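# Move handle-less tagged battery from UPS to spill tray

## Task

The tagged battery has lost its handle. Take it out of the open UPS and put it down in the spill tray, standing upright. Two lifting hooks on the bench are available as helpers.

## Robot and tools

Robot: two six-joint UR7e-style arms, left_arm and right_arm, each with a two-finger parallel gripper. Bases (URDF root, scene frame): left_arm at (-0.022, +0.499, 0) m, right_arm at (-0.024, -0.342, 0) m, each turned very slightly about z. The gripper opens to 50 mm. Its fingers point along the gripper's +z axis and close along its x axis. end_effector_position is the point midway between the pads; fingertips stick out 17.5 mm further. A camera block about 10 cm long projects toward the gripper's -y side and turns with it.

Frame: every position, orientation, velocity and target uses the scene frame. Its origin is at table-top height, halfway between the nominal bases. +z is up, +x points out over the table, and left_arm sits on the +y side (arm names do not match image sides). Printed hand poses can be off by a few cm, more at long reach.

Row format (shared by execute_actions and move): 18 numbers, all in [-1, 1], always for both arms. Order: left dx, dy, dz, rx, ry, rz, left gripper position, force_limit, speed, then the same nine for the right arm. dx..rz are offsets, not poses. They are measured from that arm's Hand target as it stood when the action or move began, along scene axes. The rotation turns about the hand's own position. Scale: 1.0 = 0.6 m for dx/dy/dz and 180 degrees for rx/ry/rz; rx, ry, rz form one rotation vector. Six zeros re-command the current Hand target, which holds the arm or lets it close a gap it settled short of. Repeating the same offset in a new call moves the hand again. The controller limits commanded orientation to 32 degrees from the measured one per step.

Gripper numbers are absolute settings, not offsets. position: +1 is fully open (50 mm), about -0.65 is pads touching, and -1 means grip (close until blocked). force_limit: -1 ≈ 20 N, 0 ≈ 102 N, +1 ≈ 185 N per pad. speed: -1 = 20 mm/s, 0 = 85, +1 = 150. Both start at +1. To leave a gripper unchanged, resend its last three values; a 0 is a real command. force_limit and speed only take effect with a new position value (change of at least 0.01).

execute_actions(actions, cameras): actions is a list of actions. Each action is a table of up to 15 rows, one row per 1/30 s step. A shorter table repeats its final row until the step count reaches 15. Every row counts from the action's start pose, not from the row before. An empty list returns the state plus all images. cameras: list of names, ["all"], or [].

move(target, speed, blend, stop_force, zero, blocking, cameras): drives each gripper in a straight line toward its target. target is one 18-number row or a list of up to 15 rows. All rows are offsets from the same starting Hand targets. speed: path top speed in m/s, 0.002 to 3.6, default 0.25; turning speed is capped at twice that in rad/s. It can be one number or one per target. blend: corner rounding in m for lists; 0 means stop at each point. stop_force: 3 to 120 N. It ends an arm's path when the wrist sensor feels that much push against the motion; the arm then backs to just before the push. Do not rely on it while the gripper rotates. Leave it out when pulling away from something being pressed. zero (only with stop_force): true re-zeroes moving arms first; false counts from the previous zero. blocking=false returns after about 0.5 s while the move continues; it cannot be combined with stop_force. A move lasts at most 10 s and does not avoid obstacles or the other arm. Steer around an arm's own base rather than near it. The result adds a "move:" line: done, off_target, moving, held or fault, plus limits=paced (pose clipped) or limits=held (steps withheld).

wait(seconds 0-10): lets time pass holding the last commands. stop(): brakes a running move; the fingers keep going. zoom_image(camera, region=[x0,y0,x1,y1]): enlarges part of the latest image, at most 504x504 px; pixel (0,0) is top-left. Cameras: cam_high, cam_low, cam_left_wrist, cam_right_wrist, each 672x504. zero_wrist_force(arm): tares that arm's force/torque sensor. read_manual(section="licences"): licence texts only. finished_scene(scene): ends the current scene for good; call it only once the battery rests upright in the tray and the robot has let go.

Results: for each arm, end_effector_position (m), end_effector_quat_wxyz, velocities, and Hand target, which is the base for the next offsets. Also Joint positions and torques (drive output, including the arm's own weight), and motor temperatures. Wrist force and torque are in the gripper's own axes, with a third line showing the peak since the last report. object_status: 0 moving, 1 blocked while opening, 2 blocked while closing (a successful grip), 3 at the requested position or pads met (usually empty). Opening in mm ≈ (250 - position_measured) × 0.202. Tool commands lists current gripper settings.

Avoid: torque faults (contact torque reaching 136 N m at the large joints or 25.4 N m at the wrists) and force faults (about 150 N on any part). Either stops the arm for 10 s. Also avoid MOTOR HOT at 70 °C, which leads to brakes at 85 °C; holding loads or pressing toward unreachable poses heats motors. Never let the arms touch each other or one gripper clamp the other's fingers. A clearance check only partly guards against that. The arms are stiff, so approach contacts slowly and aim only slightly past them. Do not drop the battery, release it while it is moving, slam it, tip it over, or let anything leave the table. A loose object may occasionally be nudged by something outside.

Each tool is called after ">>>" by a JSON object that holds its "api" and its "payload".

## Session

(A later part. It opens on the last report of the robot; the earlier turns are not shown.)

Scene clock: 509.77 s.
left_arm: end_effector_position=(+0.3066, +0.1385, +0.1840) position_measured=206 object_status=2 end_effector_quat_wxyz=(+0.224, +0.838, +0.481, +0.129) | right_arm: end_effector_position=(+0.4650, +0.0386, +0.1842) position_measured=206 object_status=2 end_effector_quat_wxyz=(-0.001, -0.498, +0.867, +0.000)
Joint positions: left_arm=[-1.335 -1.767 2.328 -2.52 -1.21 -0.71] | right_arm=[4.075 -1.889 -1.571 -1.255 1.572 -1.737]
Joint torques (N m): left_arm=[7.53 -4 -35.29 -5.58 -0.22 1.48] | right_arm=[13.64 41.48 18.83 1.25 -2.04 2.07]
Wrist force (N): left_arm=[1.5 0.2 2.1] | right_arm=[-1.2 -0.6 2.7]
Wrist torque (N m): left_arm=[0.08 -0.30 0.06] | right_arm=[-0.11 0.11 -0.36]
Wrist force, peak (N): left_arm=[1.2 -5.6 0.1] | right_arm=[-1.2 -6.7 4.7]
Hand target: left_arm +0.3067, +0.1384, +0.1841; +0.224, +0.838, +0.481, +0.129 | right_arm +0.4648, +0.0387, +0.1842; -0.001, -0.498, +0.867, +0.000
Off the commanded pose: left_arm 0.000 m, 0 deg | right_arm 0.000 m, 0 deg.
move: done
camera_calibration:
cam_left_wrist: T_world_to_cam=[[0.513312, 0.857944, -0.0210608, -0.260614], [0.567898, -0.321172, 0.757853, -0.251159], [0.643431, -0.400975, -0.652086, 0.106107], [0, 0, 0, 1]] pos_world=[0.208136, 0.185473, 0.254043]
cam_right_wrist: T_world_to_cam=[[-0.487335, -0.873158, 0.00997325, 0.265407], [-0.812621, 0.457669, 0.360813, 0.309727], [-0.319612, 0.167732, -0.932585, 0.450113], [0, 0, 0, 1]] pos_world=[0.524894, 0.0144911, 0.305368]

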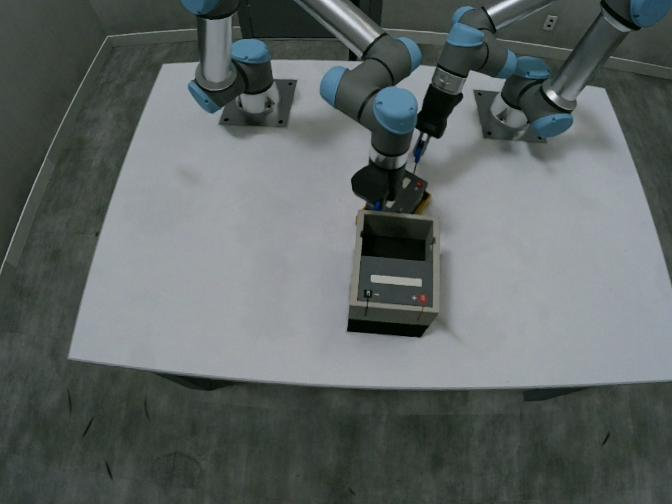

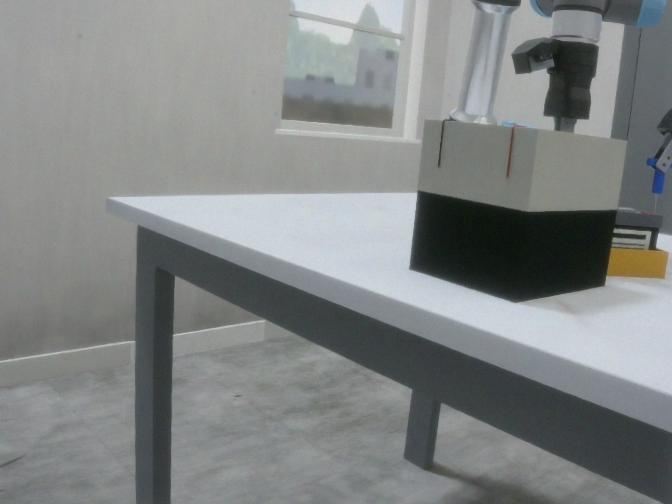

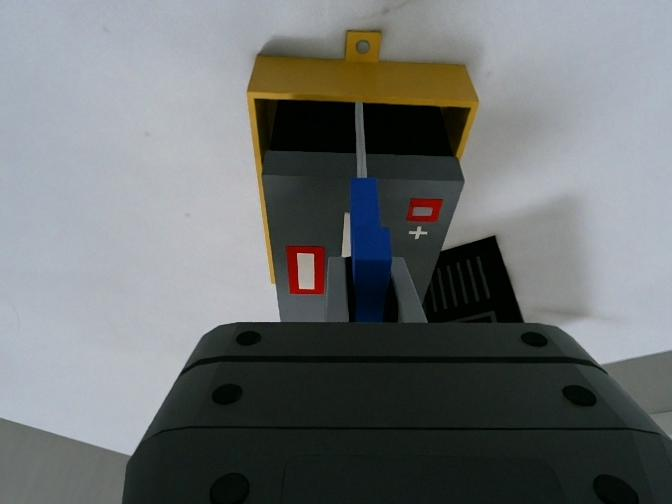

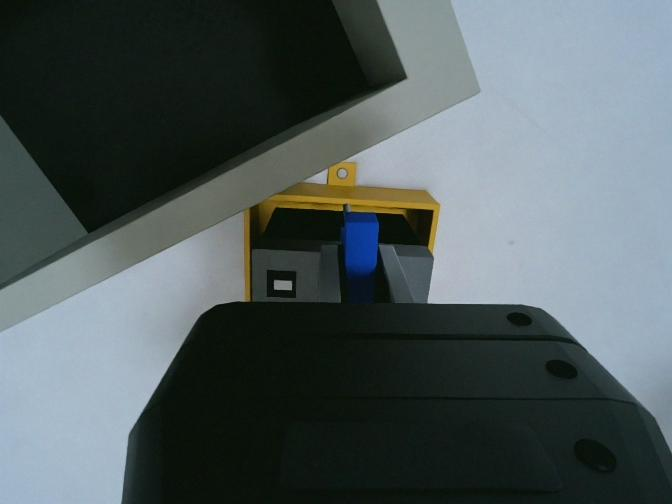

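>>> {"api": "move", "payload": {"target": [[0,0,0.26,0,0,0,-1,0.2,-0.9,0,0,0.26,0,0,0,-1,0.2,-0.9],[0.04,0.37,0.26,0,0,0,-1,0.2,-0.9,-0.075,-0.40,0.26,0,0,0,-1,0.2,-0.9],[0.04,0.37,-0.09,0,0,0,-1,0.2,-0.9,-0.075,-0.40,-0.09,0,0,0,-1,0.2,-0.9]], "speed": 0.3, "blend": [0.03,0.03,0], "cameras": ["cam_high","cam_low"]}}

>>> {"api": "zoom_image", "payload": {"camera": "cam_high", "region": [320, 140, 460, 260]}}

Scene clock: 516.17 s.
left_arm: end_effector_position=(+0.3307, +0.3604, +0.1302) position_measured=206 object_status=2 end_effector_quat_wxyz=(+0.224, +0.838, +0.481, +0.129) | right_arm: end_effector_position=(+0.4198, -0.2012, +0.1302) position_measured=206 object_status=2 end_effector_quat_wxyz=(-0.001, -0.498, +0.867, +0.000)
Joint positions: left_arm=[-0.88 -2.023 2.675 -2.723 -1.409 -0.285] | right_arm=[3.795 -1.59 -2.081 -1.044 1.571 -2.018]
Joint torques (N m): left_arm=[-8.68 5.4 -14.66 -5.98 1.55 -1.9] | right_arm=[-14.48 24.18 16.17 5.88 -2.73 -1.63]
Wrist force (N): left_arm=[1.4 0.4 1.9] | right_arm=[-1.0 -0.5 2.7]
Wrist torque (N m): left_arm=[0.10 -0.28 -0.01] | right_arm=[-0.13 0.07 -0.45]
Wrist force, peak (N): left_arm=[1.5 -1.6 5.2] | right_arm=[-1.2 -0.6 6.7]
Hand target: left_arm +0.3307, +0.3604, +0.1301; +0.224, +0.838, +0.481, +0.129 | right_arm +0.4198, -0.2013, +0.1302; -0.001, -0.498, +0.867, +0.000
Off the commanded pose: left_arm 0.000 m, 0 deg | right_arm 0.000 m, 0 deg.
move: done
Images, in order (width x height): cam_high 672x504, cam_low 672x504.

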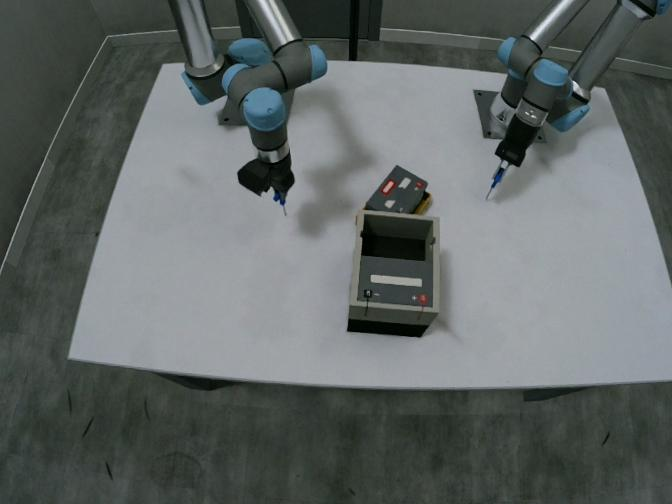

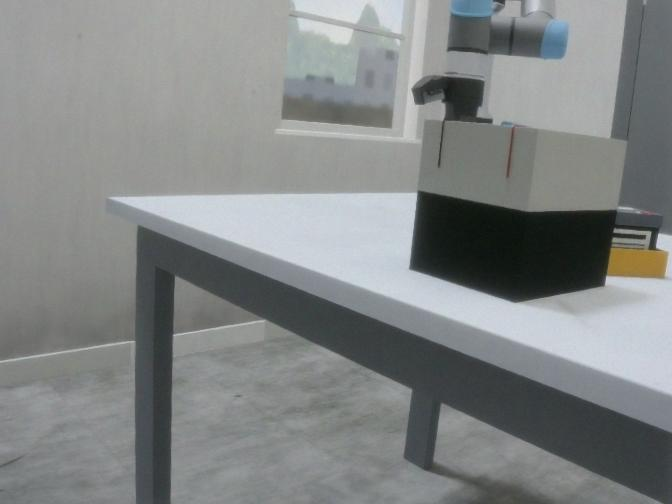

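Scaled by 3.600.

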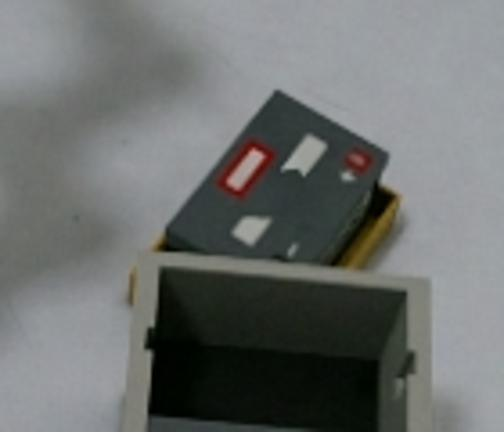

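>>> {"api": "finished_scene", "payload": {"scene": 1}}

The scene is finished: the task was done.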